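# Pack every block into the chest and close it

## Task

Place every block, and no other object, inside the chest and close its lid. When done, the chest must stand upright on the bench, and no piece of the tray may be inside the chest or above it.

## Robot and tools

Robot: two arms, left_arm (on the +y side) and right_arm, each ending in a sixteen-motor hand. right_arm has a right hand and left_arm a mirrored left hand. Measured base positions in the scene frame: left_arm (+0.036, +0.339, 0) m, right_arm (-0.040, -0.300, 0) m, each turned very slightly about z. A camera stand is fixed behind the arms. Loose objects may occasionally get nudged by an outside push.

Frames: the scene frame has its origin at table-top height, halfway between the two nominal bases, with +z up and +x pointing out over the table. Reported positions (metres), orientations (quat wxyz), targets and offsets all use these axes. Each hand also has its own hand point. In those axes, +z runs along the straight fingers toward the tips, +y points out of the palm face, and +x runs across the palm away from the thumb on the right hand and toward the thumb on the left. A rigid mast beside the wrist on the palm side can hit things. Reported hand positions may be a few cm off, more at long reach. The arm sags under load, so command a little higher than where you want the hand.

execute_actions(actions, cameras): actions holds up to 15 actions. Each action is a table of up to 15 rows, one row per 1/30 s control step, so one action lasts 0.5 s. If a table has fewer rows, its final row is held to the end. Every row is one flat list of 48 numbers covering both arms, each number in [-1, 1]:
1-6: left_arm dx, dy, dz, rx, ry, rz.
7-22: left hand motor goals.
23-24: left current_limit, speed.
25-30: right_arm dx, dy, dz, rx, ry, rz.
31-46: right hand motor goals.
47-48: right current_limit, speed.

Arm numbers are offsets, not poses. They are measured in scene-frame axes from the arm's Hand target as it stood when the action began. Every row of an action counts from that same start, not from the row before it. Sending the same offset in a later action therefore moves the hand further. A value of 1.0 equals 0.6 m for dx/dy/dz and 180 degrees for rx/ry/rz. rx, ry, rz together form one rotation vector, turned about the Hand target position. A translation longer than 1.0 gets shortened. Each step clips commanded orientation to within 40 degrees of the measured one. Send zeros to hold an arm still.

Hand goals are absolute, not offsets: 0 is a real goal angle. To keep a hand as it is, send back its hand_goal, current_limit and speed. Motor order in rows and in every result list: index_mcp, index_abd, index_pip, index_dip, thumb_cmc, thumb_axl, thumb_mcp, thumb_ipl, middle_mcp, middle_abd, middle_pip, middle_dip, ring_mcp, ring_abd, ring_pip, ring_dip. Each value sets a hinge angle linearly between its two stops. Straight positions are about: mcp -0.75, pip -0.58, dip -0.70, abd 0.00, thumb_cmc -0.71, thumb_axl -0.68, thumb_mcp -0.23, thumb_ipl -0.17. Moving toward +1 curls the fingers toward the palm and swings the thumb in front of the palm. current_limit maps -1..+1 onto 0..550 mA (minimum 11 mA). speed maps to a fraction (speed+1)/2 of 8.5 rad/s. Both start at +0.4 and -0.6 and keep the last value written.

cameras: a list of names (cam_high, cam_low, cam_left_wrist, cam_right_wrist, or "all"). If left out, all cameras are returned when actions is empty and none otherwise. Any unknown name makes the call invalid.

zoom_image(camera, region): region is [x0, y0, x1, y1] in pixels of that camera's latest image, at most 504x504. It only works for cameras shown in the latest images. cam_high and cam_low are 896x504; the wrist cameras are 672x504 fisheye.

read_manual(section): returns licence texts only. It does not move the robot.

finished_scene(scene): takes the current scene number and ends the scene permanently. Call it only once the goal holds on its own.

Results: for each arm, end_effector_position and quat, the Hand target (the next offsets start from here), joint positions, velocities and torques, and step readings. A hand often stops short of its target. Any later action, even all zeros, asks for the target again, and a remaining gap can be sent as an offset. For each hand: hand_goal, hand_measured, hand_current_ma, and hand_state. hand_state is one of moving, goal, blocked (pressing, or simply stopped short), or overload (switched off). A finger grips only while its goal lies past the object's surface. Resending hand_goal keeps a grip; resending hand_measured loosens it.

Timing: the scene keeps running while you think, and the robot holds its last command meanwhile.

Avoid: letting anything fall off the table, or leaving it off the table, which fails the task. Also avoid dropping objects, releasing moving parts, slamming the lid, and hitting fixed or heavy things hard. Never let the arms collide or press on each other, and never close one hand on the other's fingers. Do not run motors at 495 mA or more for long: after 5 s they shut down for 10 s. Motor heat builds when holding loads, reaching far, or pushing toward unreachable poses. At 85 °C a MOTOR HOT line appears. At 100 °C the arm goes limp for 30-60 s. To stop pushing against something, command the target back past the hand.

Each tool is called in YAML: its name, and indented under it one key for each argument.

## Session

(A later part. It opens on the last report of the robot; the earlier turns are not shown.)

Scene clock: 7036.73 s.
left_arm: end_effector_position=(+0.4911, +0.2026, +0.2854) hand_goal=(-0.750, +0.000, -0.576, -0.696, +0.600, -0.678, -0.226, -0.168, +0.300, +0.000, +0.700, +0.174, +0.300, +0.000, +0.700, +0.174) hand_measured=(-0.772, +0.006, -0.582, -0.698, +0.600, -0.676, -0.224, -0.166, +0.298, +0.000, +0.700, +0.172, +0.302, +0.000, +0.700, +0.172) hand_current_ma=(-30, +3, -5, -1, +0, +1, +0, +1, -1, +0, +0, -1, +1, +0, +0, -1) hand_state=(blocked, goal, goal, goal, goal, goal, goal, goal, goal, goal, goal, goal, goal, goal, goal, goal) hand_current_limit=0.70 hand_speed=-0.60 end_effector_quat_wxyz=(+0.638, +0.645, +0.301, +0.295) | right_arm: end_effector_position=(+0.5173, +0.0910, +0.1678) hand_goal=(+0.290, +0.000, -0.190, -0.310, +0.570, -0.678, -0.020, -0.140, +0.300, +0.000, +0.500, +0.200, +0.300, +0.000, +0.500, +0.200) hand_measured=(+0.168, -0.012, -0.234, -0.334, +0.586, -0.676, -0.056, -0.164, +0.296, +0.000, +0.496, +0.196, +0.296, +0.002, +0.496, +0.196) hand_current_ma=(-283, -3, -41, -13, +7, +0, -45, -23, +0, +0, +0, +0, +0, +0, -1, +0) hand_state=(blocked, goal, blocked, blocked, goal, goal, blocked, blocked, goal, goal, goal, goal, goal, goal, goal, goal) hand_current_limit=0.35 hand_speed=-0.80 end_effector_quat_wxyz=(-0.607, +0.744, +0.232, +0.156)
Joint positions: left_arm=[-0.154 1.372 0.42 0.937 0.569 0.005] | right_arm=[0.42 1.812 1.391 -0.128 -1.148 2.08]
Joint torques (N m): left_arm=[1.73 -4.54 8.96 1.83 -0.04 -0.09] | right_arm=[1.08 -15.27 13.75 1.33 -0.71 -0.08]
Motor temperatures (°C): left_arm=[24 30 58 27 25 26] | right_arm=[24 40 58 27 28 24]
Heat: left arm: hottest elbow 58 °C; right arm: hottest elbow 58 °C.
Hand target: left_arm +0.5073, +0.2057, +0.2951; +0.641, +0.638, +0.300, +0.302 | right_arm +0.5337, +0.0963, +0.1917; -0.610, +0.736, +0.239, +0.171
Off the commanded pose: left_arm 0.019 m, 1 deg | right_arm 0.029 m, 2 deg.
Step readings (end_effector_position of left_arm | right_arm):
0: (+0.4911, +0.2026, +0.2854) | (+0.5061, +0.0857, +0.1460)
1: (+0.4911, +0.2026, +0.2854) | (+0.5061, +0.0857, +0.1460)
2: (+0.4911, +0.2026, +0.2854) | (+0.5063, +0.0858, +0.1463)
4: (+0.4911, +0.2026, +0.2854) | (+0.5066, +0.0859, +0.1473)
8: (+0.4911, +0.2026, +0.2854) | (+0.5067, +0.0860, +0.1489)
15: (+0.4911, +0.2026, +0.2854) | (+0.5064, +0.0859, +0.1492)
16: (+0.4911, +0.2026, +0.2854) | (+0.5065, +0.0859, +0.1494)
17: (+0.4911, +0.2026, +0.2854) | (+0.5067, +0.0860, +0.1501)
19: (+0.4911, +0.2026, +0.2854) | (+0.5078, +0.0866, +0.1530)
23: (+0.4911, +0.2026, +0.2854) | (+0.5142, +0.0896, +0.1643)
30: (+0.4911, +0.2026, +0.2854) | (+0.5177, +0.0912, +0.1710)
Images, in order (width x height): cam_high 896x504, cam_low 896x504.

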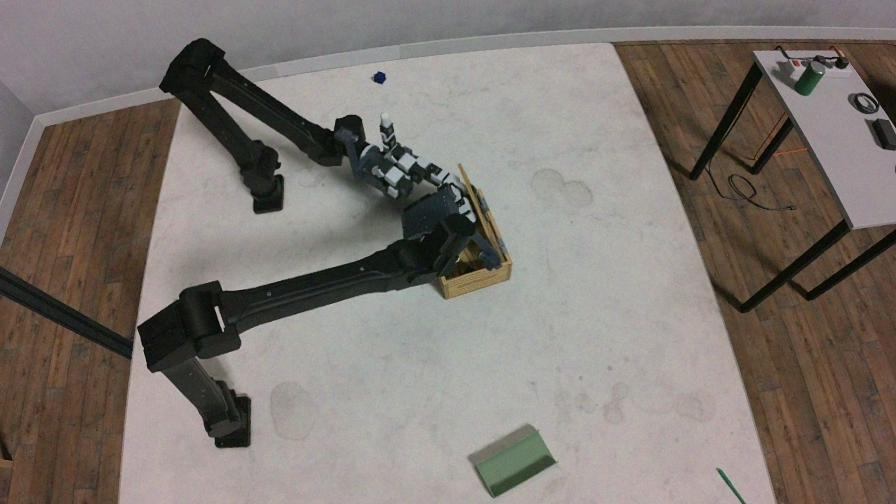

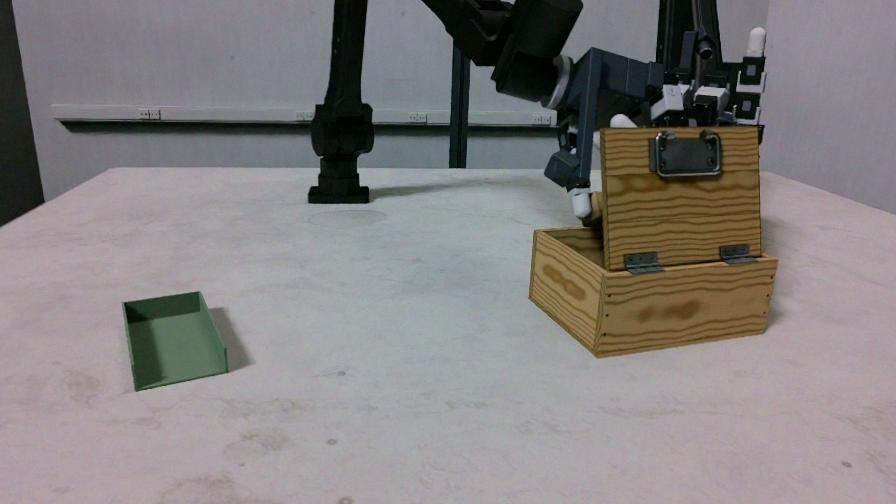

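execute_actions:
  actions:
    - [[0,0,0,0,0,0,-0.75,0,-0.576,-0.696,0.6,-0.678,-0.226,-0.168,0.3,0,0.7,0.174,0.3,0,0.7,0.174,0.7,-0.6,0.022,-0.008,-0.025,0,0,0,0.29,0,-0.19,-0.31,0.571,-0.678,-0.02,-0.14,0.3,0,0.5,0.2,0.3,0,0.5,0.2,0.35,-0.8]]
    - [[0,0,0,0,0,0,-0.75,0,-0.576,-0.696,0.6,-0.678,-0.226,-0.168,0.3,0,0.7,0.174,0.3,0,0.7,0.174,0.7,-0.6,0.008,-0.004,-0.04,0,0,0,0.29,0,-0.19,-0.31,0.571,-0.678,-0.02,-0.14,0.3,0,0.5,0.2,0.3,0,0.5,0.2,0.35,-0.8]]
  cameras: ["cam_low", "cam_high"]

zoom_image:
  camera: "cam_high"
  region: [370, 140, 550, 310]

zoom_image:
  camera: "cam_low"
  region: [520, 100, 720, 280]

Scene clock: 7052.27 s.
left_arm: end_effector_position=(+0.4911, +0.2026, +0.2854) hand_goal=(-0.750, +0.000, -0.576, -0.696, +0.600, -0.678, -0.226, -0.168, +0.300, +0.000, +0.700, +0.174, +0.300, +0.000, +0.700, +0.174) hand_measured=(-0.772, +0.006, -0.582, -0.698, +0.600, -0.676, -0.224, -0.166, +0.298, +0.000, +0.700, +0.172, +0.302, +0.000, +0.700, +0.172) hand_current_ma=(-30, +3, -5, -1, +0, +1, +0, +1, -1, +0, +0, -1, +1, +0, +0, -1) hand_state=(blocked, goal, goal, goal, goal, goal, goal, goal, goal, goal, goal, goal, goal, goal, goal, goal) hand_current_limit=0.70 hand_speed=-0.60 end_effector_quat_wxyz=(+0.638, +0.645, +0.301, +0.295) | right_arm: end_effector_position=(+0.5294, +0.0884, +0.1284) hand_goal=(+0.290, +0.000, -0.190, -0.310, +0.570, -0.678, -0.020, -0.140, +0.300, +0.000, +0.500, +0.200, +0.300, +0.000, +0.500, +0.200) hand_measured=(+0.170, -0.012, -0.234, -0.334, +0.586, -0.676, -0.056, -0.164, +0.296, +0.000, +0.496, +0.196, +0.296, +0.002, +0.496, +0.196) hand_current_ma=(-283, -3, -41, -13, +7, +0, -45, -23, +0, +0, +0, +0, +0, +0, -1, +0) hand_state=(blocked, goal, blocked, blocked, goal, goal, blocked, blocked, goal, goal, goal, goal, goal, goal, goal, goal) hand_current_limit=0.35 hand_speed=-0.80 end_effector_quat_wxyz=(-0.609, +0.749, +0.222, +0.139)
Joint positions: left_arm=[-0.154 1.372 0.42 0.937 0.569 0.005] | right_arm=[0.406 1.891 1.409 -0.113 -1.167 2.071]
Joint torques (N m): left_arm=[1.44 -4.37 9.02 1.81 0.01 -0.07] | right_arm=[0.32 -16.62 12.25 2.13 -0.74 -0.26]
Motor temperatures (°C): left_arm=[24 30 58 27 25 26] | right_arm=[24 40 61 26 28 24]
Heat: left arm: hottest elbow 58 °C; right arm: hottest elbow 61 °C.
Hand target: left_arm +0.5073, +0.2057, +0.2951; +0.641, +0.638, +0.300, +0.302 | right_arm +0.5517, +0.0892, +0.1529; -0.610, +0.736, +0.239, +0.171
Off the commanded pose: left_arm 0.019 m, 1 deg | right_arm 0.033 m, 4 deg.
Step readings (end_effector_position of left_arm | right_arm):
0: (+0.4911, +0.2026, +0.2854) | (+0.5173, +0.0910, +0.1678)
1: (+0.4911, +0.2026, +0.2854) | (+0.5173, +0.0910, +0.1678)
2: (+0.4911, +0.2026, +0.2854) | (+0.5171, +0.0913, +0.1677)
4: (+0.4911, +0.2026, +0.2854) | (+0.5184, +0.0922, +0.1669)
8: (+0.4911, +0.2026, +0.2854) | (+0.5226, +0.0926, +0.1594)
15: (+0.4911, +0.2026, +0.2854) | (+0.5249, +0.0903, +0.1477)
16: (+0.4911, +0.2026, +0.2854) | (+0.5251, +0.0899, +0.1477)
17: (+0.4911, +0.2026, +0.2854) | (+0.5251, +0.0897, +0.1476)
19: (+0.4911, +0.2026, +0.2854) | (+0.5256, +0.0892, +0.1465)
23: (+0.4911, +0.2026, +0.2854) | (+0.5279, +0.0889, +0.1397)
30: (+0.4911, +0.2026, +0.2854) | (+0.5291, +0.0882, +0.1282)
Images, in order (width x height): cam_high 896x504, cam_low 896x504.

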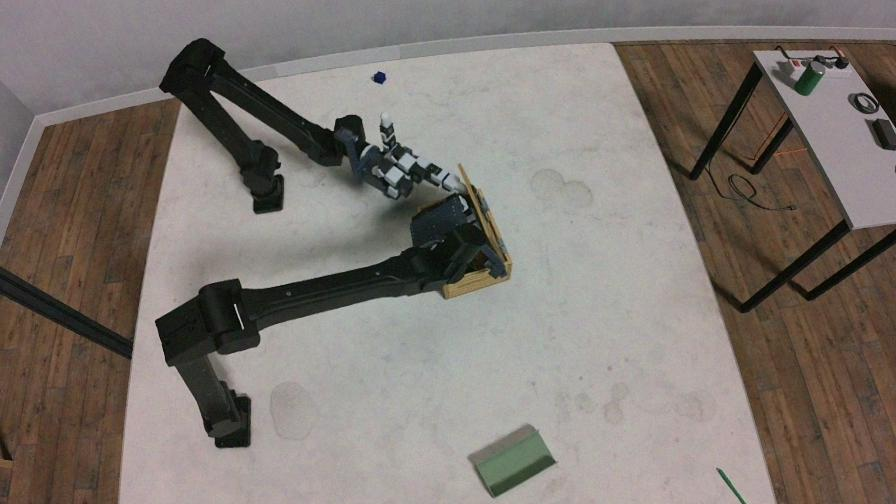

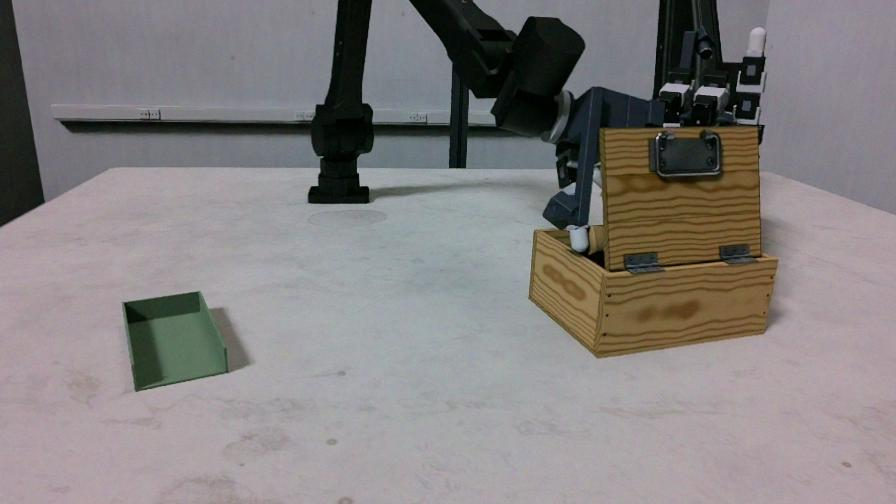

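Scaled by 2.800.

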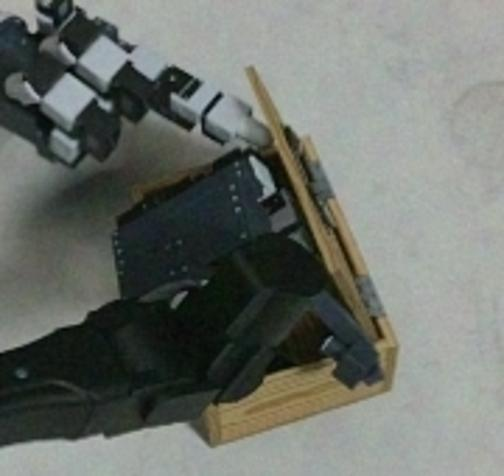

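Scaled by 2.520.

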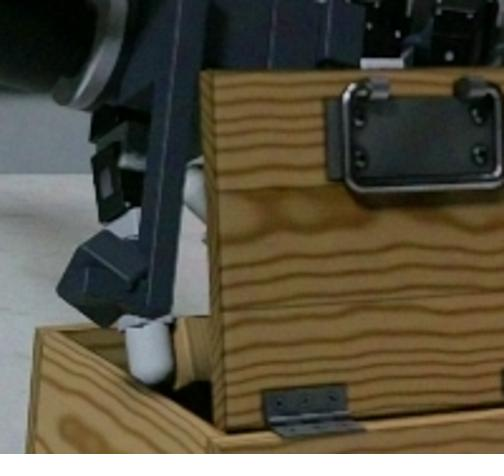

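execute_actions:
  actions:
    - [[0,0,0,0,0,0,-0.75,0,-0.576,-0.696,0.6,-0.678,-0.226,-0.168,0.3,0,0.7,0.174,0.3,0,0.7,0.174,0.7,-0.6,0.006,0,-0.02,0,0,0,0.29,0,-0.19,-0.31,0.571,-0.678,-0.02,-0.14,0.3,0,0.5,0.2,0.3,0,0.5,0.2,0.35,-0.8]]
    - [[0,0,0,0,0,0,-0.75,0,-0.576,-0.696,0.6,-0.678,-0.226,-0.168,0.3,0,0.7,0.174,0.3,0,0.7,0.174,0.7,-0.6,0,0,-0.006,0,0,0,0.1,0,-0.2,-0.32,0.571,-0.678,-0.05,-0.165,0.3,0,0.5,0.2,0.3,0,0.5,0.2,0.3,-0.9]]
    - [[0,0,0,0,0,0,-0.75,0,-0.576,-0.696,0.6,-0.678,-0.226,-0.168,0.3,0,0.7,0.174,0.3,0,0.7,0.174,0.7,-0.6,0,0,0,0,0,0,-0.14,0,-0.21,-0.33,0.571,-0.678,-0.056,-0.168,0.3,0,0.5,0.2,0.3,0,0.5,0.2,0.3,-0.8]]
  cameras: ["cam_low"]

zoom_image:
  camera: "cam_low"
  region: [520, 100, 720, 280]

Scene clock: 7068.80 s.
left_arm: end_effector_position=(+0.4911, +0.2026, +0.2854) hand_goal=(-0.750, +0.000, -0.576, -0.696, +0.600, -0.678, -0.226, -0.168, +0.300, +0.000, +0.700, +0.174, +0.300, +0.000, +0.700, +0.174) hand_measured=(-0.772, +0.006, -0.582, -0.698, +0.600, -0.676, -0.224, -0.166, +0.298, +0.000, +0.700, +0.172, +0.302, +0.000, +0.700, +0.172) hand_current_ma=(-30, +3, -5, -1, +0, +1, +0, +1, -1, +0, +0, -1, +1, +0, +0, -1) hand_state=(blocked, goal, goal, goal, goal, goal, goal, goal, goal, goal, goal, goal, goal, goal, goal, goal) hand_current_limit=0.70 hand_speed=-0.60 end_effector_quat_wxyz=(+0.638, +0.645, +0.301, +0.295) | right_arm: end_effector_position=(+0.5343, +0.0893, +0.1208) hand_goal=(-0.140, +0.000, -0.210, -0.330, +0.570, -0.678, -0.056, -0.168, +0.300, +0.000, +0.500, +0.200, +0.300, +0.000, +0.500, +0.200) hand_measured=(-0.128, -0.008, -0.208, -0.328, +0.568, -0.676, -0.054, -0.170, +0.296, +0.000, +0.496, +0.196, +0.296, +0.002, +0.496, +0.196) hand_current_ma=(+5, -2, +0, +0, +0, +0, +0, +0, +0, +0, +0, +0, +0, +0, -1, +0) hand_state=(goal, goal, goal, goal, goal, goal, goal, goal, goal, goal, goal, goal, goal, goal, goal, goal) hand_current_limit=0.30 hand_speed=-0.80 end_effector_quat_wxyz=(-0.609, +0.746, +0.226, +0.145)
Joint positions: left_arm=[-0.154 1.372 0.42 0.937 0.569 0.005] | right_arm=[0.404 1.909 1.409 -0.084 -1.169 2.068]
Joint torques (N m): left_arm=[1.79 -4.6 9.02 1.72 -0.01 -0.07] | right_arm=[0.32 -16.09 11.85 2.1 -0.73 -0.25]
Motor temperatures (°C): left_arm=[24 30 58 27 25 26] | right_arm=[24 41 63 27 28 24]
Heat: left arm: hottest elbow 58 °C; right arm: hottest elbow 63 °C.
Hand target: left_arm +0.5073, +0.2057, +0.2951; +0.641, +0.638, +0.300, +0.302 | right_arm +0.5552, +0.0892, +0.1373; -0.610, +0.736, +0.239, +0.171
Off the commanded pose: left_arm 0.019 m, 1 deg | right_arm 0.027 m, 4 deg.
Step readings (end_effector_position of left_arm | right_arm):
0: (+0.4911, +0.2026, +0.2854) | (+0.5294, +0.0884, +0.1284)
1: (+0.4911, +0.2026, +0.2854) | (+0.5294, +0.0884, +0.1284)
2: (+0.4911, +0.2026, +0.2854) | (+0.5297, +0.0886, +0.1287)
4: (+0.4911, +0.2026, +0.2854) | (+0.5308, +0.0886, +0.1286)
8: (+0.4911, +0.2026, +0.2854) | (+0.5323, +0.0890, +0.1261)
15: (+0.4911, +0.2026, +0.2854) | (+0.5329, +0.0887, +0.1199)
16: (+0.4911, +0.2026, +0.2854) | (+0.5329, +0.0887, +0.1197)
17: (+0.4911, +0.2026, +0.2854) | (+0.5330, +0.0887, +0.1198)
19: (+0.4911, +0.2026, +0.2854) | (+0.5334, +0.0889, +0.1199)
23: (+0.4911, +0.2026, +0.2854) | (+0.5340, +0.0891, +0.1204)
30: (+0.4911, +0.2026, +0.2854) | (+0.5343, +0.0892, +0.1207)
31: (+0.4911, +0.2026, +0.2854) | (+0.5342, +0.0893, +0.1207)
32: (+0.4911, +0.2026, +0.2854) | (+0.5343, +0.0893, +0.1207)
34: (+0.4911, +0.2026, +0.2854) | (+0.5343, +0.0893, +0.1208)
38: (+0.4911, +0.2026, +0.2854) | (+0.5343, +0.0893, +0.1208)
45: (+0.4911, +0.2026, +0.2854) | (+0.5343, +0.0893, +0.1208)
Images, in order (width x height): cam_low 896x504.

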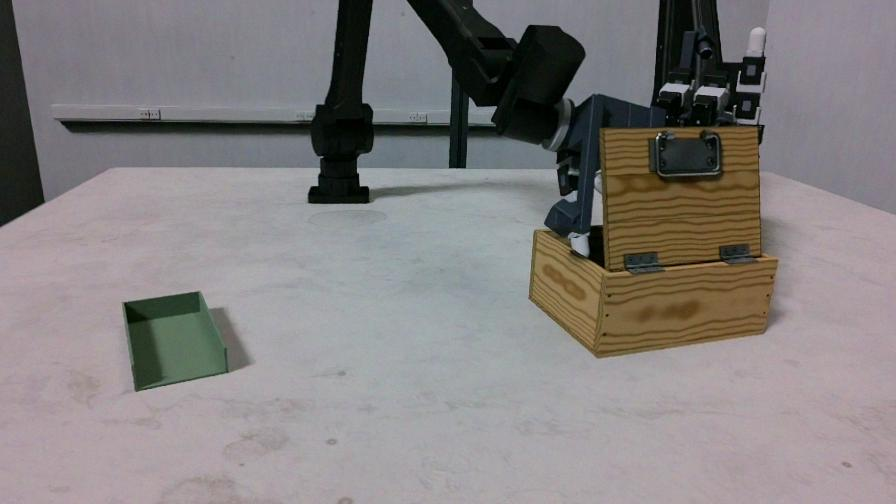

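Scaled by 2.520.

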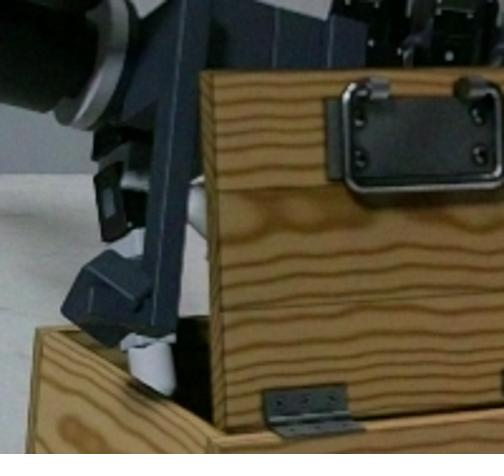

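execute_actions:
  actions:
    - [[0,0,0,0,0,0,-0.75,0,-0.576,-0.696,0.6,-0.678,-0.226,-0.168,0.3,0,0.7,0.174,0.3,0,0.7,0.174,0.7,-0.6,-0.04,-0.002,0.03,0,0,0,-0.14,0,-0.11,-0.23,0.571,-0.678,-0.056,-0.168,0.3,0,0.5,0.2,0.3,0,0.5,0.2,0.3,-0.7]]
    - [[0,0,0,0,0,0,-0.75,0,-0.576,-0.696,0.6,-0.678,-0.226,-0.168,0.3,0,0.7,0.174,0.3,0,0.7,0.174,0.7,-0.6,-0.042,-0.002,0.08,0,0,0,-0.14,0,-0.11,-0.23,0.571,-0.678,-0.056,-0.168,0.3,0,0.5,0.2,0.3,0,0.5,0.2,0.3,-0.7]]
    - [[0,0,0,0,0,0,-0.75,0,-0.576,-0.696,0.6,-0.678,-0.226,-0.168,0.3,0,0.7,0.174,0.3,0,0.7,0.174,0.7,-0.6,-0.012,-0.05,0.14,0,0,0,-0.14,0,-0.11,-0.23,0.571,-0.678,-0.056,-0.168,0.3,0,0.5,0.2,0.3,0,0.5,0.2,0.3,-0.7]]
    - [[0,0,0,0,0,0,-0.75,0,-0.576,-0.696,0.6,-0.678,-0.226,-0.168,0.3,0,0.7,0.174,0.3,0,0.7,0.174,0.7,-0.6,-0.03,-0.15,0.09,0,0,0,-0.14,0,-0.11,-0.23,0.571,-0.678,-0.056,-0.168,0.3,0,0.5,0.2,0.3,0,0.5,0.2,0.3,-0.7]]
    - [[0,0,0,0,0,0,-0.75,0,-0.576,-0.696,0.6,-0.678,-0.226,-0.168,0.3,0,0.7,0.174,0.3,0,0.7,0.174,0.7,-0.6,-0.08,-0.15,0.02,-0.02,-0.1,0.002,-0.14,0,-0.11,-0.23,0.571,-0.678,-0.056,-0.168,0.3,0,0.5,0.2,0.3,0,0.5,0.2,0.3,-0.7]]
  cameras: ["cam_low", "cam_high"]

zoom_image:
  camera: "cam_high"
  region: [370, 140, 550, 310]

Scene clock: 7143.07 s.
left_arm: end_effector_position=(+0.4912, +0.2025, +0.2854) hand_goal=(-0.750, +0.000, -0.576, -0.696, +0.600, -0.678, -0.226, -0.168, +0.300, +0.000, +0.700, +0.174, +0.300, +0.000, +0.700, +0.174) hand_measured=(-0.772, +0.006, -0.582, -0.698, +0.600, -0.676, -0.224, -0.166, +0.298, +0.000, +0.700, +0.172, +0.302, +0.000, +0.700, +0.172) hand_current_ma=(-30, +3, -5, -1, +0, +1, +0, +1, -1, +0, +0, -1, +1, +0, +0, -1) hand_state=(blocked, goal, goal, goal, goal, goal, goal, goal, goal, goal, goal, goal, goal, goal, goal, goal) hand_current_limit=0.70 hand_speed=-0.60 end_effector_quat_wxyz=(+0.638, +0.645, +0.300, +0.295) | right_arm: end_effector_position=(+0.4227, -0.1213, +0.3269) hand_goal=(-0.140, +0.000, -0.110, -0.230, +0.570, -0.678, -0.056, -0.168, +0.300, +0.000, +0.500, +0.200, +0.300, +0.000, +0.500, +0.200) hand_measured=(-0.132, -0.004, -0.112, -0.234, +0.564, -0.676, -0.056, -0.170, +0.298, +0.000, +0.496, +0.196, +0.298, +0.002, +0.496, +0.198) hand_current_ma=(+2, -1, +0, +0, -1, +0, +0, +0, +0, +0, +0, +0, +0, +0, -1, +0) hand_state=(goal, goal, goal, goal, goal, goal, goal, goal, goal, goal, goal, goal, goal, goal, goal, goal) hand_current_limit=0.30 hand_speed=-0.70 end_effector_quat_wxyz=(-0.555, +0.725, +0.300, +0.276)
Joint positions: left_arm=[-0.154 1.373 0.42 0.937 0.569 0.005] | right_arm=[0.08 1.295 1.264 -0.994 -1.295 1.281]
Joint torques (N m): left_arm=[1.96 -4.37 8.94 1.87 -0.04 -0.1] | right_arm=[0.97 -8.41 13.75 0.9 -0.94 -0.32]
Motor temperatures (°C): left_arm=[24 30 58 27 25 26] | right_arm=[24 44 63 27 28 24]
Heat: left arm: hottest elbow 58 °C; right arm: hottest elbow 63 °C.
Hand target: left_arm +0.5073, +0.2057, +0.2951; +0.641, +0.638, +0.300, +0.302 | right_arm +0.4328, -0.1233, +0.3531; -0.542, +0.718, +0.339, +0.274
Off the commanded pose: left_arm 0.019 m, 1 deg | right_arm 0.028 m, 5 deg.
Step readings (end_effector_position of left_arm | right_arm):
0: (+0.4911, +0.2026, +0.2854) | (+0.5343, +0.0893, +0.1208)
1: (+0.4911, +0.2026, +0.2854) | (+0.5343, +0.0893, +0.1208)
2: (+0.4911, +0.2026, +0.2854) | (+0.5343, +0.0893, +0.1208)
4: (+0.4911, +0.2026, +0.2854) | (+0.5344, +0.0890, +0.1209)
8: (+0.4911, +0.2026, +0.2854) | (+0.5303, +0.0869, +0.1236)
15: (+0.4911, +0.2026, +0.2854) | (+0.5290, +0.0863, +0.1352)
16: (+0.4911, +0.2026, +0.2854) | (+0.5291, +0.0862, +0.1364)
17: (+0.4911, +0.2026, +0.2854) | (+0.5291, +0.0858, +0.1377)
19: (+0.4911, +0.2026, +0.2854) | (+0.5253, +0.0834, +0.1416)
23: (+0.4911, +0.2026, +0.2854) | (+0.5164, +0.0805, +0.1634)
30: (+0.4911, +0.2026, +0.2854) | (+0.5114, +0.0806, +0.1982)
31: (+0.4911, +0.2026, +0.2854) | (+0.5109, +0.0804, +0.1987)
32: (+0.4911, +0.2026, +0.2854) | (+0.5084, +0.0795, +0.1979)
34: (+0.4911, +0.2025, +0.2854) | (+0.4990, +0.0756, +0.1972)
38: (+0.4912, +0.2025, +0.2854) | (+0.4847, +0.0656, +0.2127)
45: (+0.4912, +0.2025, +0.2854) | (+0.4828, +0.0586, +0.2571)
46: (+0.4912, +0.2025, +0.2854) | (+0.4829, +0.0580, +0.2606)
47: (+0.4912, +0.2025, +0.2854) | (+0.4807, +0.0553, +0.2630)
49: (+0.4912, +0.2025, +0.2854) | (+0.4715, +0.0435, +0.2683)
53: (+0.4912, +0.2025, +0.2854) | (+0.4708, -0.0002, +0.2881)
60: (+0.4912, +0.2025, +0.2854) | (+0.4718, -0.0404, +0.3165)
61: (+0.4912, +0.2025, +0.2854) | (+0.4711, -0.0406, +0.3171)
62: (+0.4912, +0.2025, +0.2854) | (+0.4700, -0.0414, +0.3175)
64: (+0.4912, +0.2025, +0.2854) | (+0.4601, -0.0514, +0.3130)
68: (+0.4912, +0.2025, +0.2854) | (+0.4344, -0.0913, +0.3168)
75: (+0.4912, +0.2025, +0.2854) | (+0.4207, -0.1213, +0.3488)
Images, in order (width x height): cam_high 896x504, cam_low 896x504.

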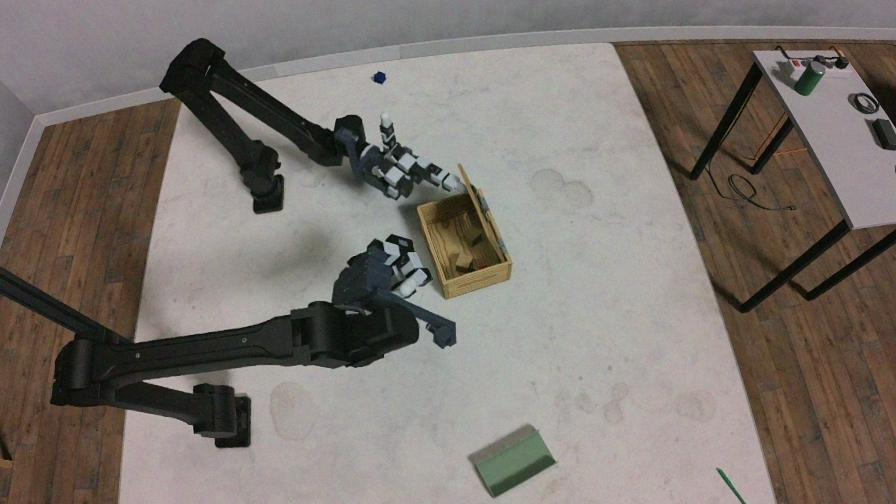

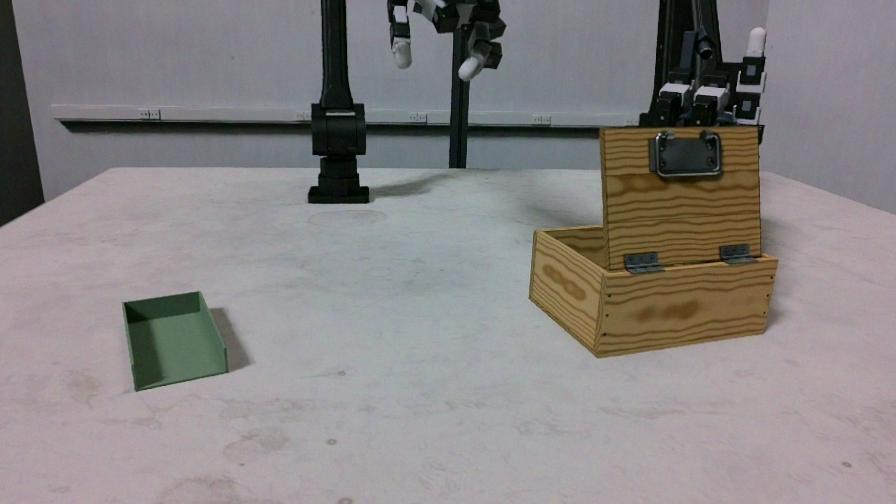

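Scaled by 2.800.

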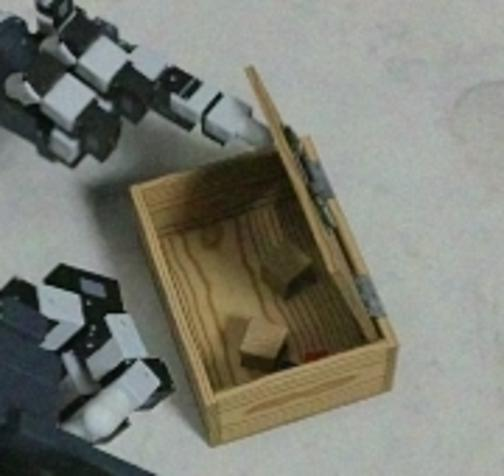

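execute_actions:
  actions:
    - [[0,0,0,0,0,0,-0.75,0,-0.576,-0.696,0.6,-0.678,-0.226,-0.168,0.3,0,0.7,0.174,0.3,0,0.7,0.174,0.7,-0.6,0,-0.05,0.01,-0.034,-0.172,0.003,-0.75,0,-0.576,-0.696,0.6,-0.678,-0.226,-0.168,0.3,0,0.7,0.174,0.3,0,0.7,0.174,0.5,-0.6]]
    - [[0,0,0,0,0,0,-0.75,0,-0.576,-0.696,0.6,-0.678,-0.226,-0.168,0.3,0,0.7,0.174,0.3,0,0.7,0.174,0.7,-0.6,0,-0.05,0,-0.034,-0.172,0.003,-0.75,0,-0.576,-0.696,0.6,-0.678,-0.226,-0.168,0.3,0,0.7,0.174,0.3,0,0.7,0.174,0.5,-0.6]]
    - [[0,0,0,0,0,0,-0.75,0,-0.576,-0.696,0.6,-0.678,-0.226,-0.168,0.3,0,0.7,0.174,0.3,0,0.7,0.174,0.7,-0.6,0,-0.03,0,-0.034,-0.172,0.003,-0.75,0,-0.576,-0.696,0.6,-0.678,-0.226,-0.168,0.3,0,0.7,0.174,0.3,0,0.7,0.174,0.5,-0.6]]
    - [[0,0,0,0,0,0,-0.75,0,-0.576,-0.696,0.6,-0.678,-0.226,-0.168,0.3,0,0.7,0.174,0.3,0,0.7,0.174,0.7,-0.6,0,0,0,-0.034,-0.172,0.003,-0.75,0,-0.576,-0.696,0.6,-0.678,-0.226,-0.168,0.3,0,0.7,0.174,0.3,0,0.7,0.174,0.5,-0.6]]
  cameras: ["cam_low", "cam_high", "cam_right_wrist"]

Scene clock: 7167.30 s.
left_arm: end_effector_position=(+0.4912, +0.2025, +0.2854) hand_goal=(-0.750, +0.000, -0.576, -0.696, +0.600, -0.678, -0.226, -0.168, +0.300, +0.000, +0.700, +0.174, +0.300, +0.000, +0.700, +0.174) hand_measured=(-0.772, +0.006, -0.582, -0.698, +0.600, -0.676, -0.224, -0.166, +0.298, +0.000, +0.700, +0.172, +0.302, +0.000, +0.700, +0.172) hand_current_ma=(-30, +3, -5, -1, +0, +1, +0, +1, -1, +0, +0, -1, +1, +0, +0, -1) hand_state=(blocked, goal, goal, goal, goal, goal, goal, goal, goal, goal, goal, goal, goal, goal, goal, goal) hand_current_limit=0.70 hand_speed=-0.60 end_effector_quat_wxyz=(+0.638, +0.645, +0.300, +0.295) | right_arm: end_effector_position=(+0.4299, -0.1982, +0.3599) hand_goal=(-0.750, +0.000, -0.576, -0.696, +0.600, -0.678, -0.226, -0.168, +0.300, +0.000, +0.700, +0.174, +0.300, +0.000, +0.700, +0.174) hand_measured=(-0.758, -0.004, -0.576, -0.694, +0.596, -0.676, -0.224, -0.170, +0.298, +0.000, +0.700, +0.176, +0.298, +0.002, +0.700, +0.176) hand_current_ma=(-3, +0, +0, +0, +0, +0, +0, +0, +0, +0, +0, +0, +0, +0, +0, +0) hand_state=(goal, goal, goal, goal, goal, goal, goal, goal, goal, goal, goal, goal, goal, goal, goal, goal) hand_current_limit=0.50 hand_speed=-0.60 end_effector_quat_wxyz=(+0.169, +0.171, +0.697, +0.675)
Joint positions: left_arm=[-0.154 1.373 0.42 0.937 0.569 0.005] | right_arm=[-0.113 1.31 0.673 0.55 -1.201 -0.085]
Joint torques (N m): left_arm=[1.67 -4.72 8.98 1.84 -0.05 -0.08] | right_arm=[0.97 -6.3 7.99 2.15 -0.37 0.08]
Motor temperatures (°C): left_arm=[24 30 58 27 25 26] | right_arm=[24 42 62 27 28 24]
Heat: left arm: hottest elbow 58 °C; right arm: hottest elbow 62 °C.
Hand target: left_arm +0.5073, +0.2057, +0.2951; +0.641, +0.638, +0.300, +0.302 | right_arm +0.4328, -0.2011, +0.3591; +0.172, +0.173, +0.686, +0.685
Off the commanded pose: left_arm 0.019 m, 1 deg | right_arm 0.004 m, 2 deg.
Step readings (end_effector_position of left_arm | right_arm):
0: (+0.4912, +0.2025, +0.2854) | (+0.4228, -0.1213, +0.3270)
1: (+0.4912, +0.2025, +0.2854) | (+0.4234, -0.1217, +0.3269)
2: (+0.4912, +0.2025, +0.2854) | (+0.4265, -0.1245, +0.3261)
4: (+0.4912, +0.2025, +0.2854) | (+0.4318, -0.1326, +0.3249)
8: (+0.4912, +0.2025, +0.2854) | (+0.4224, -0.1449, +0.3339)
15: (+0.4912, +0.2025, +0.2854) | (+0.4227, -0.1480, +0.3576)
16: (+0.4912, +0.2025, +0.2854) | (+0.4239, -0.1482, +0.3575)
17: (+0.4912, +0.2025, +0.2854) | (+0.4264, -0.1499, +0.3563)
19: (+0.4912, +0.2025, +0.2854) | (+0.4288, -0.1586, +0.3485)
23: (+0.4912, +0.2025, +0.2854) | (+0.4226, -0.1757, +0.3310)
30: (+0.4912, +0.2025, +0.2854) | (+0.4272, -0.1796, +0.3454)
31: (+0.4912, +0.2025, +0.2854) | (+0.4276, -0.1794, +0.3476)
32: (+0.4912, +0.2025, +0.2854) | (+0.4288, -0.1800, +0.3503)
34: (+0.4912, +0.2025, +0.2854) | (+0.4290, -0.1841, +0.3518)
38: (+0.4912, +0.2025, +0.2854) | (+0.4246, -0.1954, +0.3408)
45: (+0.4912, +0.2025, +0.2854) | (+0.4291, -0.1976, +0.3510)
46: (+0.4912, +0.2025, +0.2854) | (+0.4295, -0.1973, +0.3530)
47: (+0.4912, +0.2025, +0.2854) | (+0.4291, -0.1970, +0.3561)
49: (+0.4912, +0.2025, +0.2854) | (+0.4270, -0.1962, +0.3612)
53: (+0.4912, +0.2025, +0.2854) | (+0.4284, -0.1971, +0.3533)
60: (+0.4912, +0.2025, +0.2854) | (+0.4332, -0.1977, +0.3476)
camera_calibration:
cam_right_wrist: T_world_to_cam=[[0.718973, -0.344267, 0.603786, -0.556575], [0.00248373, -0.867432, -0.49755, -0.0427145], [0.695033, 0.359225, -0.622805, 0.115449], [0, 0, 0, 1]] pos_world=[0.320027, -0.270134, 0.386702]
Images, in order (width x height): cam_high 896x504, cam_low 896x504, cam_right_wrist 672x504.

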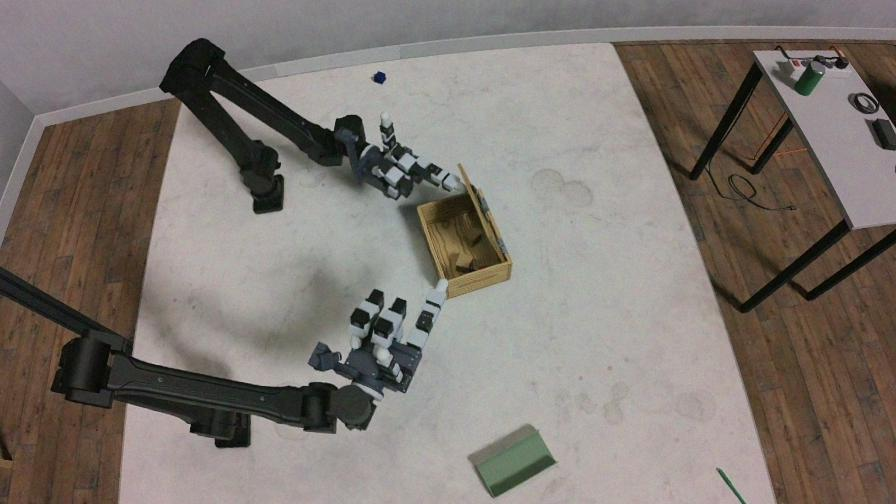

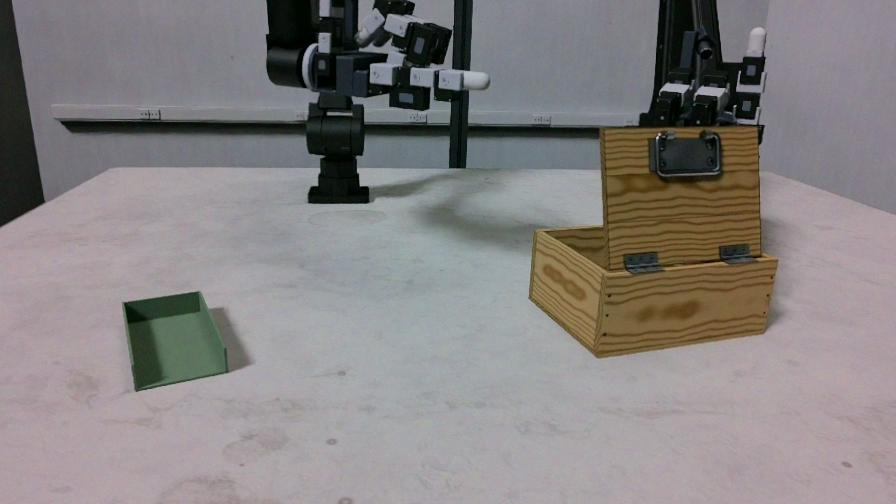

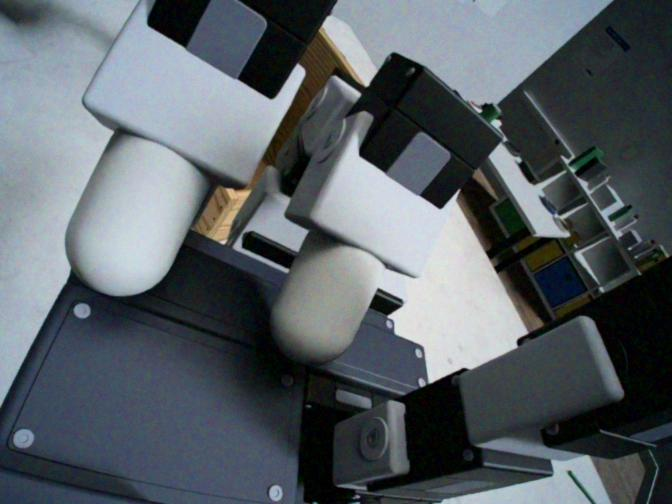

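execute_actions:
  actions: []

Scene clock: 7234.00 s.
left_arm: end_effector_position=(+0.4912, +0.2025, +0.2854) hand_goal=(-0.750, +0.000, -0.576, -0.696, +0.600, -0.678, -0.226, -0.168, +0.300, +0.000, +0.700, +0.174, +0.300, +0.000, +0.700, +0.174) hand_measured=(-0.772, +0.006, -0.582, -0.698, +0.600, -0.676, -0.224, -0.166, +0.298, +0.000, +0.700, +0.172, +0.302, +0.000, +0.700, +0.172) hand_current_ma=(-30, +3, -5, -1, +0, +1, +0, +1, -1, +0, +0, -1, +1, +0, +0, -1) hand_state=(blocked, goal, goal, goal, goal, goal, goal, goal, goal, goal, goal, goal, goal, goal, goal, goal) hand_current_limit=0.70 hand_speed=-0.60 end_effector_quat_wxyz=(+0.638, +0.645, +0.300, +0.295) | right_arm: end_effector_position=(+0.4300, -0.1983, +0.3599) hand_goal=(-0.750, +0.000, -0.576, -0.696, +0.600, -0.678, -0.226, -0.168, +0.300, +0.000, +0.700, +0.174, +0.300, +0.000, +0.700, +0.174) hand_measured=(-0.758, -0.004, -0.576, -0.694, +0.596, -0.676, -0.224, -0.170, +0.298, +0.000, +0.700, +0.176, +0.298, +0.002, +0.700, +0.176) hand_current_ma=(-3, +0, +0, +0, +0, +0, +0, +0, +0, +0, +0, +0, +0, +0, +0, +0) hand_state=(goal, goal, goal, goal, goal, goal, goal, goal, goal, goal, goal, goal, goal, goal, goal, goal) hand_current_limit=0.50 hand_speed=-0.60 end_effector_quat_wxyz=(+0.168, +0.171, +0.697, +0.675)
Joint positions: left_arm=[-0.154 1.373 0.42 0.937 0.569 0.005] | right_arm=[-0.113 1.31 0.673 0.55 -1.201 -0.085]
Joint velocities: within noise
Joint torques (N m): left_arm=[1.67 -4.6 8.96 1.74 -0.05 -0.08] | right_arm=[0.97 -6.3 8.01 2.13 -0.37 0.09]
Motor temperatures (°C): left_arm=[24 30 58 27 25 26] | right_arm=[24 40 55 27 27 24]
Heat: left arm: hottest elbow 58 °C; right arm: hottest elbow 55 °C.
Hand target: left_arm +0.5073, +0.2057, +0.2951; +0.641, +0.638, +0.300, +0.302 | right_arm +0.4328, -0.2011, +0.3592; +0.172, +0.173, +0.686, +0.685
Off the commanded pose: left_arm 0.019 m, 1 deg | right_arm 0.004 m, 2 deg.
camera_calibration:
cam_left_wrist: T_world_to_cam=[[-0.517554, -0.593661, -0.616201, 0.520348], [-0.277513, 0.797689, -0.535424, 0.0803385], [0.809397, -0.106107, -0.577596, -0.0892287], [0, 0, 0, 1]] pos_world=[0.363825, 0.235358, 0.312116]
cam_right_wrist: T_world_to_cam=[[0.719165, -0.344392, 0.603486, -0.556614], [0.00238125, -0.867299, -0.497781, -0.0425065], [0.694835, 0.359424, -0.622912, 0.11567], [0, 0, 0, 1]] pos_world=[0.320027, -0.270134, 0.386802]

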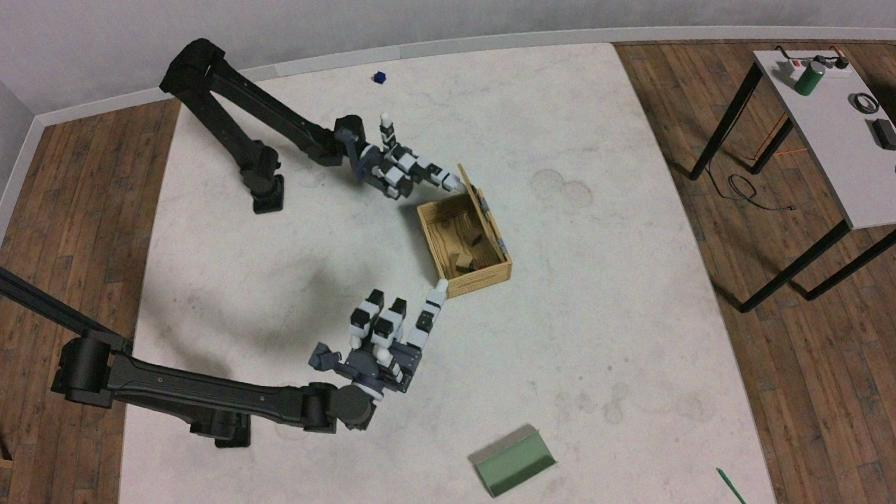

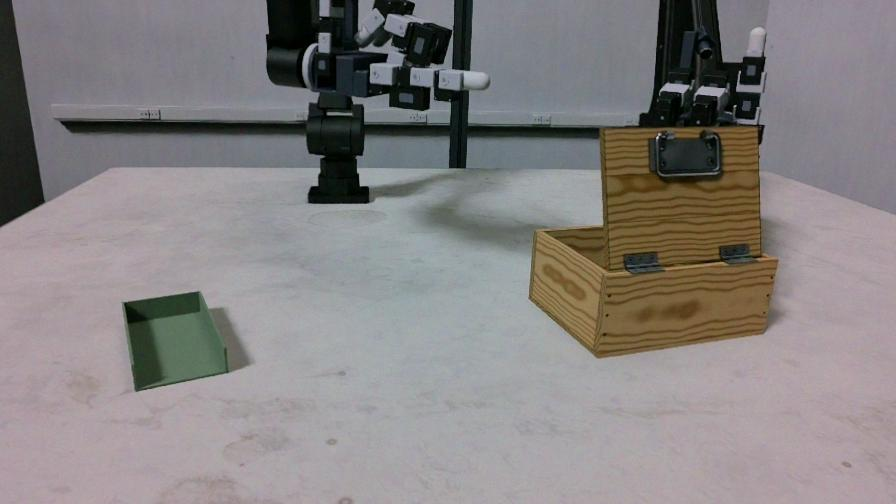

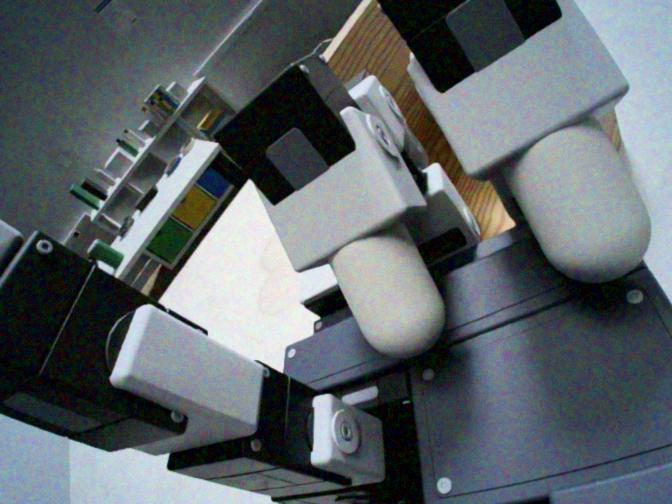

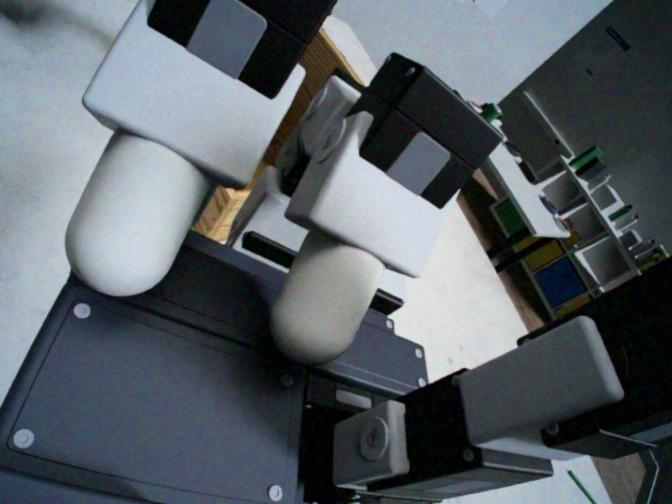

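zoom_image:
  camera: "cam_high"
  region: [400, 150, 540, 310]

Scaled by 3.150.

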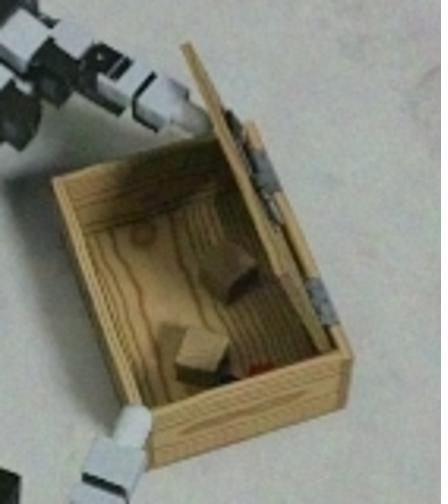

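execute_actions:
  actions:
    - [[0,0,0,0,0,0,-0.75,0,-0.576,-0.696,0.6,-0.678,-0.226,-0.168,0.3,0,0.7,0.174,0.3,0,0.7,0.174,0.7,-0.6, 0.05,0.025,-0.05,0,0,0,-0.75,0,-0.576,-0.696,0.6,-0.678,-0.226,-0.168,0.3,0,0.7,0.174,0.3,0,0.7,0.174,0.5,-0.6]]
    - [[0,0,0,0,0,0,-0.75,0,-0.576,-0.696,0.6,-0.678,-0.226,-0.168,0.3,0,0.7,0.174,0.3,0,0.7,0.174,0.7,-0.6, 0.045,0.027,-0.049,0,0,0,-0.75,0,-0.576,-0.696,0.6,-0.678,-0.226,-0.168,0.3,0,0.7,0.174,0.3,0,0.7,0.174,0.5,-0.6]]
    - [[0,0,0,0,0,0,-0.75,0,-0.576,-0.696,0.6,-0.678,-0.226,-0.168,0.3,0,0.7,0.174,0.3,0,0.7,0.174,0.7,-0.6, 0,0,0,0,0,0,-0.75,0,-0.576,-0.696,0.6,-0.678,-0.226,-0.168,0.3,0,0.7,0.174,0.3,0,0.7,0.174,0.5,-0.6]]
  cameras: ["cam_high","cam_low"]

Scene clock: 7262.47 s.
left_arm: end_effector_position=(+0.4912, +0.2025, +0.2854) hand_goal=(-0.750, +0.000, -0.576, -0.696, +0.600, -0.678, -0.226, -0.168, +0.300, +0.000, +0.700, +0.174, +0.300, +0.000, +0.700, +0.174) hand_measured=(-0.772, +0.006, -0.582, -0.698, +0.600, -0.676, -0.224, -0.166, +0.298, +0.000, +0.700, +0.172, +0.302, +0.000, +0.700, +0.172) hand_current_ma=(-30, +3, -5, -1, +0, +1, +0, +1, -1, +0, +0, -1, +1, +0, +0, -1) hand_state=(blocked, goal, goal, goal, goal, goal, goal, goal, goal, goal, goal, goal, goal, goal, goal, goal) hand_current_limit=0.70 hand_speed=-0.60 end_effector_quat_wxyz=(+0.638, +0.645, +0.300, +0.295) | right_arm: end_effector_position=(+0.4815, -0.1738, +0.2770) hand_goal=(-0.750, +0.000, -0.576, -0.696, +0.600, -0.678, -0.226, -0.168, +0.300, +0.000, +0.700, +0.174, +0.300, +0.000, +0.700, +0.174) hand_measured=(-0.760, -0.004, -0.576, -0.694, +0.598, -0.676, -0.224, -0.170, +0.298, +0.000, +0.700, +0.176, +0.298, +0.002, +0.700, +0.176) hand_current_ma=(-3, +0, +0, +0, +0, +0, +0, +0, +0, +0, +0, +0, +0, +0, +0, +0) hand_state=(goal, goal, goal, goal, goal, goal, goal, goal, goal, goal, goal, goal, goal, goal, goal, goal) hand_current_limit=0.50 hand_speed=-0.60 end_effector_quat_wxyz=(+0.156, +0.193, +0.692, +0.678)
Joint positions: left_arm=[-0.154 1.373 0.42 0.937 0.569 0.005] | right_arm=[-0.034 1.614 0.703 0.84 -1.109 -0.017]
Joint torques (N m): left_arm=[1.85 -4.66 9.01 1.87 -0.04 -0.09] | right_arm=[2.14 -10.11 10.18 2.22 -0.18 0.07]
Motor temperatures (°C): left_arm=[24 30 58 27 25 26] | right_arm=[24 39 54 27 27 24]
Heat: left arm: hottest elbow 58 °C; right arm: hottest elbow 54 °C.
Hand target: left_arm +0.5073, +0.2057, +0.2951; +0.641, +0.638, +0.300, +0.302 | right_arm +0.4898, -0.1699, +0.2997; +0.172, +0.173, +0.686, +0.685
Off the commanded pose: left_arm 0.019 m, 1 deg | right_arm 0.024 m, 3 deg.
Step readings (end_effector_position of left_arm | right_arm):
0: (+0.4912, +0.2025, +0.2854) | (+0.4300, -0.1983, +0.3599)
1: (+0.4912, +0.2025, +0.2854) | (+0.4301, -0.1983, +0.3597)
2: (+0.4912, +0.2025, +0.2854) | (+0.4310, -0.1987, +0.3594)
4: (+0.4912, +0.2025, +0.2854) | (+0.4364, -0.1992, +0.3535)
8: (+0.4912, +0.2025, +0.2854) | (+0.4518, -0.1950, +0.3239)
15: (+0.4912, +0.2025, +0.2854) | (+0.4589, -0.1901, +0.3088)
16: (+0.4912, +0.2025, +0.2854) | (+0.4589, -0.1904, +0.3098)
17: (+0.4912, +0.2025, +0.2854) | (+0.4594, -0.1899, +0.3104)
19: (+0.4912, +0.2025, +0.2854) | (+0.4633, -0.1878, +0.3079)
23: (+0.4912, +0.2025, +0.2854) | (+0.4757, -0.1783, +0.2889)
30: (+0.4912, +0.2025, +0.2854) | (+0.4805, -0.1734, +0.2734)
31: (+0.4912, +0.2025, +0.2854) | (+0.4806, -0.1734, +0.2744)
32: (+0.4912, +0.2025, +0.2854) | (+0.4808, -0.1735, +0.2751)
34: (+0.4912, +0.2025, +0.2854) | (+0.4812, -0.1736, +0.2764)
38: (+0.4912, +0.2025, +0.2854) | (+0.4814, -0.1737, +0.2770)
45: (+0.4912, +0.2025, +0.2854) | (+0.4815, -0.1738, +0.2770)
Images, in order (width x height): cam_high 896x504, cam_low 896x504.

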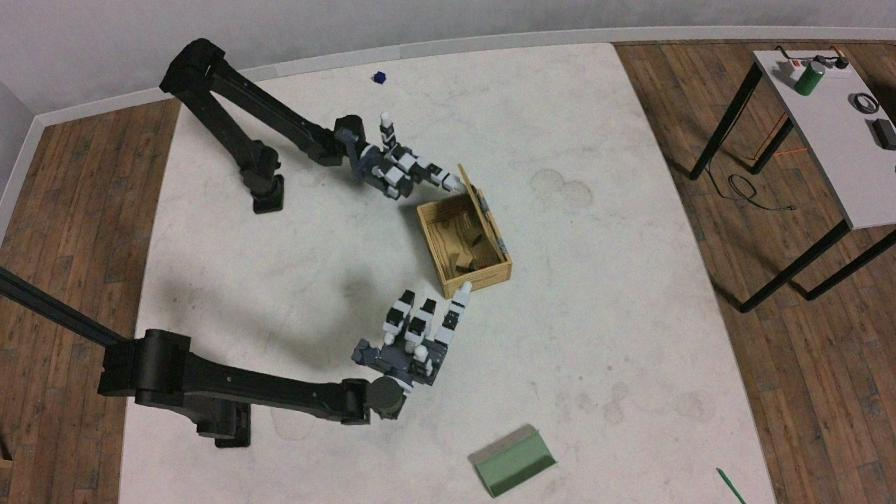

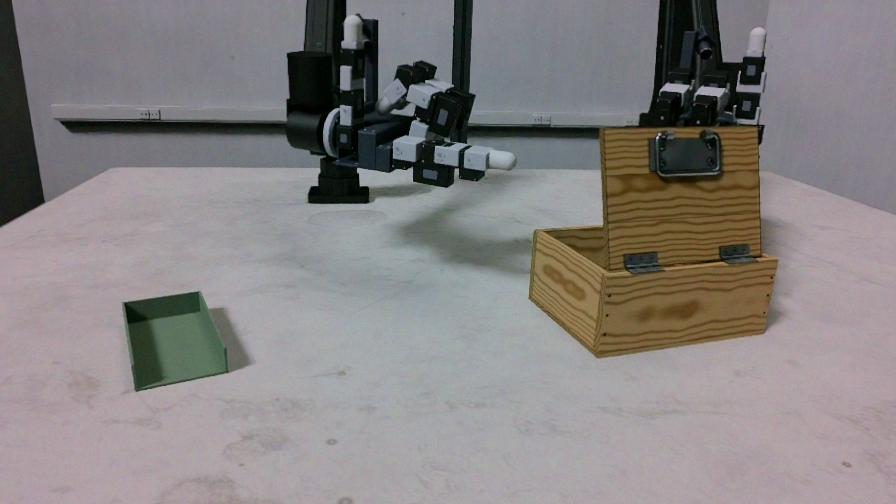

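execute_actions:
  actions:
    - [[0,0,0,0,0,0,-0.75,0,-0.576,-0.696,0.6,-0.678,-0.226,-0.168,0.3,0,0.7,0.174,0.3,0,0.7,0.174,0.7,-0.6, 0.04,0.075,0.02,0,0,0,-0.75,0,-0.576,-0.696,0.6,-0.678,-0.226,-0.168,0.3,0,0.7,0.174,0.3,0,0.7,0.174,0.5,-0.6]]
    - [[0,0,0,0,0,0,-0.75,0,-0.576,-0.696,0.6,-0.678,-0.226,-0.168,0.3,0,0.7,0.174,0.3,0,0.7,0.174,0.7,-0.6, 0.04,0.075,0,0,0,0,-0.75,0,-0.576,-0.696,0.6,-0.678,-0.226,-0.168,0.3,0,0.7,0.174,0.3,0,0.7,0.174,0.5,-0.6]]
  cameras: ["cam_high","cam_low"]

Scene clock: 7286.40 s.
left_arm: end_effector_position=(+0.4912, +0.2025, +0.2854) hand_goal=(-0.750, +0.000, -0.576, -0.696, +0.600, -0.678, -0.226, -0.168, +0.300, +0.000, +0.700, +0.174, +0.300, +0.000, +0.700, +0.174) hand_measured=(-0.772, +0.006, -0.582, -0.698, +0.600, -0.676, -0.224, -0.166, +0.298, +0.000, +0.700, +0.172, +0.302, +0.000, +0.700, +0.172) hand_current_ma=(-30, +3, -5, -1, +0, +1, +0, +1, -1, +0, +0, -1, +1, +0, +0, -1) hand_state=(blocked, goal, goal, goal, goal, goal, goal, goal, goal, goal, goal, goal, goal, goal, goal, goal) hand_current_limit=0.70 hand_speed=-0.60 end_effector_quat_wxyz=(+0.638, +0.645, +0.300, +0.295) | right_arm: end_effector_position=(+0.5253, -0.0817, +0.2963) hand_goal=(-0.750, +0.000, -0.576, -0.696, +0.600, -0.678, -0.226, -0.168, +0.300, +0.000, +0.700, +0.174, +0.300, +0.000, +0.700, +0.174) hand_measured=(-0.760, -0.002, -0.576, -0.694, +0.598, -0.676, -0.224, -0.170, +0.298, +0.000, +0.700, +0.176, +0.298, +0.002, +0.700, +0.176) hand_current_ma=(-3, +0, +0, +0, +0, +0, +0, +0, +0, +0, +0, +0, +0, +0, +0, +0) hand_state=(goal, goal, goal, goal, goal, goal, goal, goal, goal, goal, goal, goal, goal, goal, goal, goal) hand_current_limit=0.50 hand_speed=-0.60 end_effector_quat_wxyz=(+0.163, +0.180, +0.692, +0.680)
Joint positions: left_arm=[-0.154 1.373 0.42 0.937 0.569 0.005] | right_arm=[0.166 1.688 0.864 0.789 -0.918 -0.009]
Joint torques (N m): left_arm=[1.79 -4.48 8.98 1.77 -0.04 -0.08] | right_arm=[1.38 -11.16 11.15 1.5 -0.17 0.04]
Motor temperatures (°C): left_arm=[24 30 58 27 25 26] | right_arm=[24 39 54 27 26 24]
Heat: left arm: hottest elbow 58 °C; right arm: hottest elbow 54 °C.
Hand target: left_arm +0.5073, +0.2057, +0.2951; +0.641, +0.638, +0.300, +0.302 | right_arm +0.5379, -0.0800, +0.3118; +0.172, +0.173, +0.686, +0.685
Off the commanded pose: left_arm 0.019 m, 1 deg | right_arm 0.020 m, 1 deg.
Step readings (end_effector_position of left_arm | right_arm):
0: (+0.4912, +0.2025, +0.2854) | (+0.4815, -0.1738, +0.2770)
1: (+0.4912, +0.2025, +0.2854) | (+0.4820, -0.1740, +0.2771)
2: (+0.4912, +0.2025, +0.2854) | (+0.4840, -0.1734, +0.2776)
4: (+0.4912, +0.2025, +0.2854) | (+0.4905, -0.1681, +0.2815)
8: (+0.4912, +0.2025, +0.2854) | (+0.4960, -0.1406, +0.2966)
15: (+0.4912, +0.2025, +0.2854) | (+0.4994, -0.1252, +0.3014)
16: (+0.4912, +0.2025, +0.2854) | (+0.5007, -0.1256, +0.3003)
17: (+0.4912, +0.2025, +0.2854) | (+0.5034, -0.1258, +0.2991)
19: (+0.4912, +0.2025, +0.2854) | (+0.5124, -0.1219, +0.2973)
23: (+0.4912, +0.2025, +0.2854) | (+0.5229, -0.0986, +0.2957)
30: (+0.4912, +0.2025, +0.2854) | (+0.5239, -0.0816, +0.2945)
Images, in order (width x height): cam_high 896x504, cam_low 896x504.

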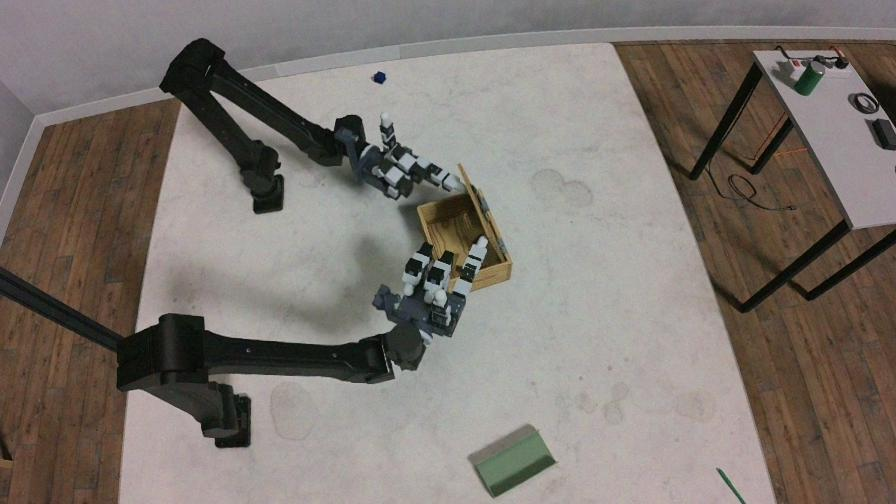

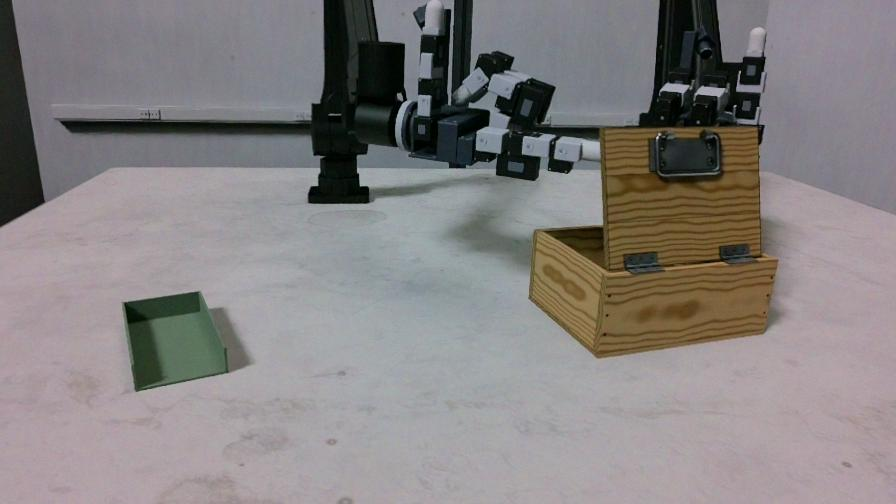

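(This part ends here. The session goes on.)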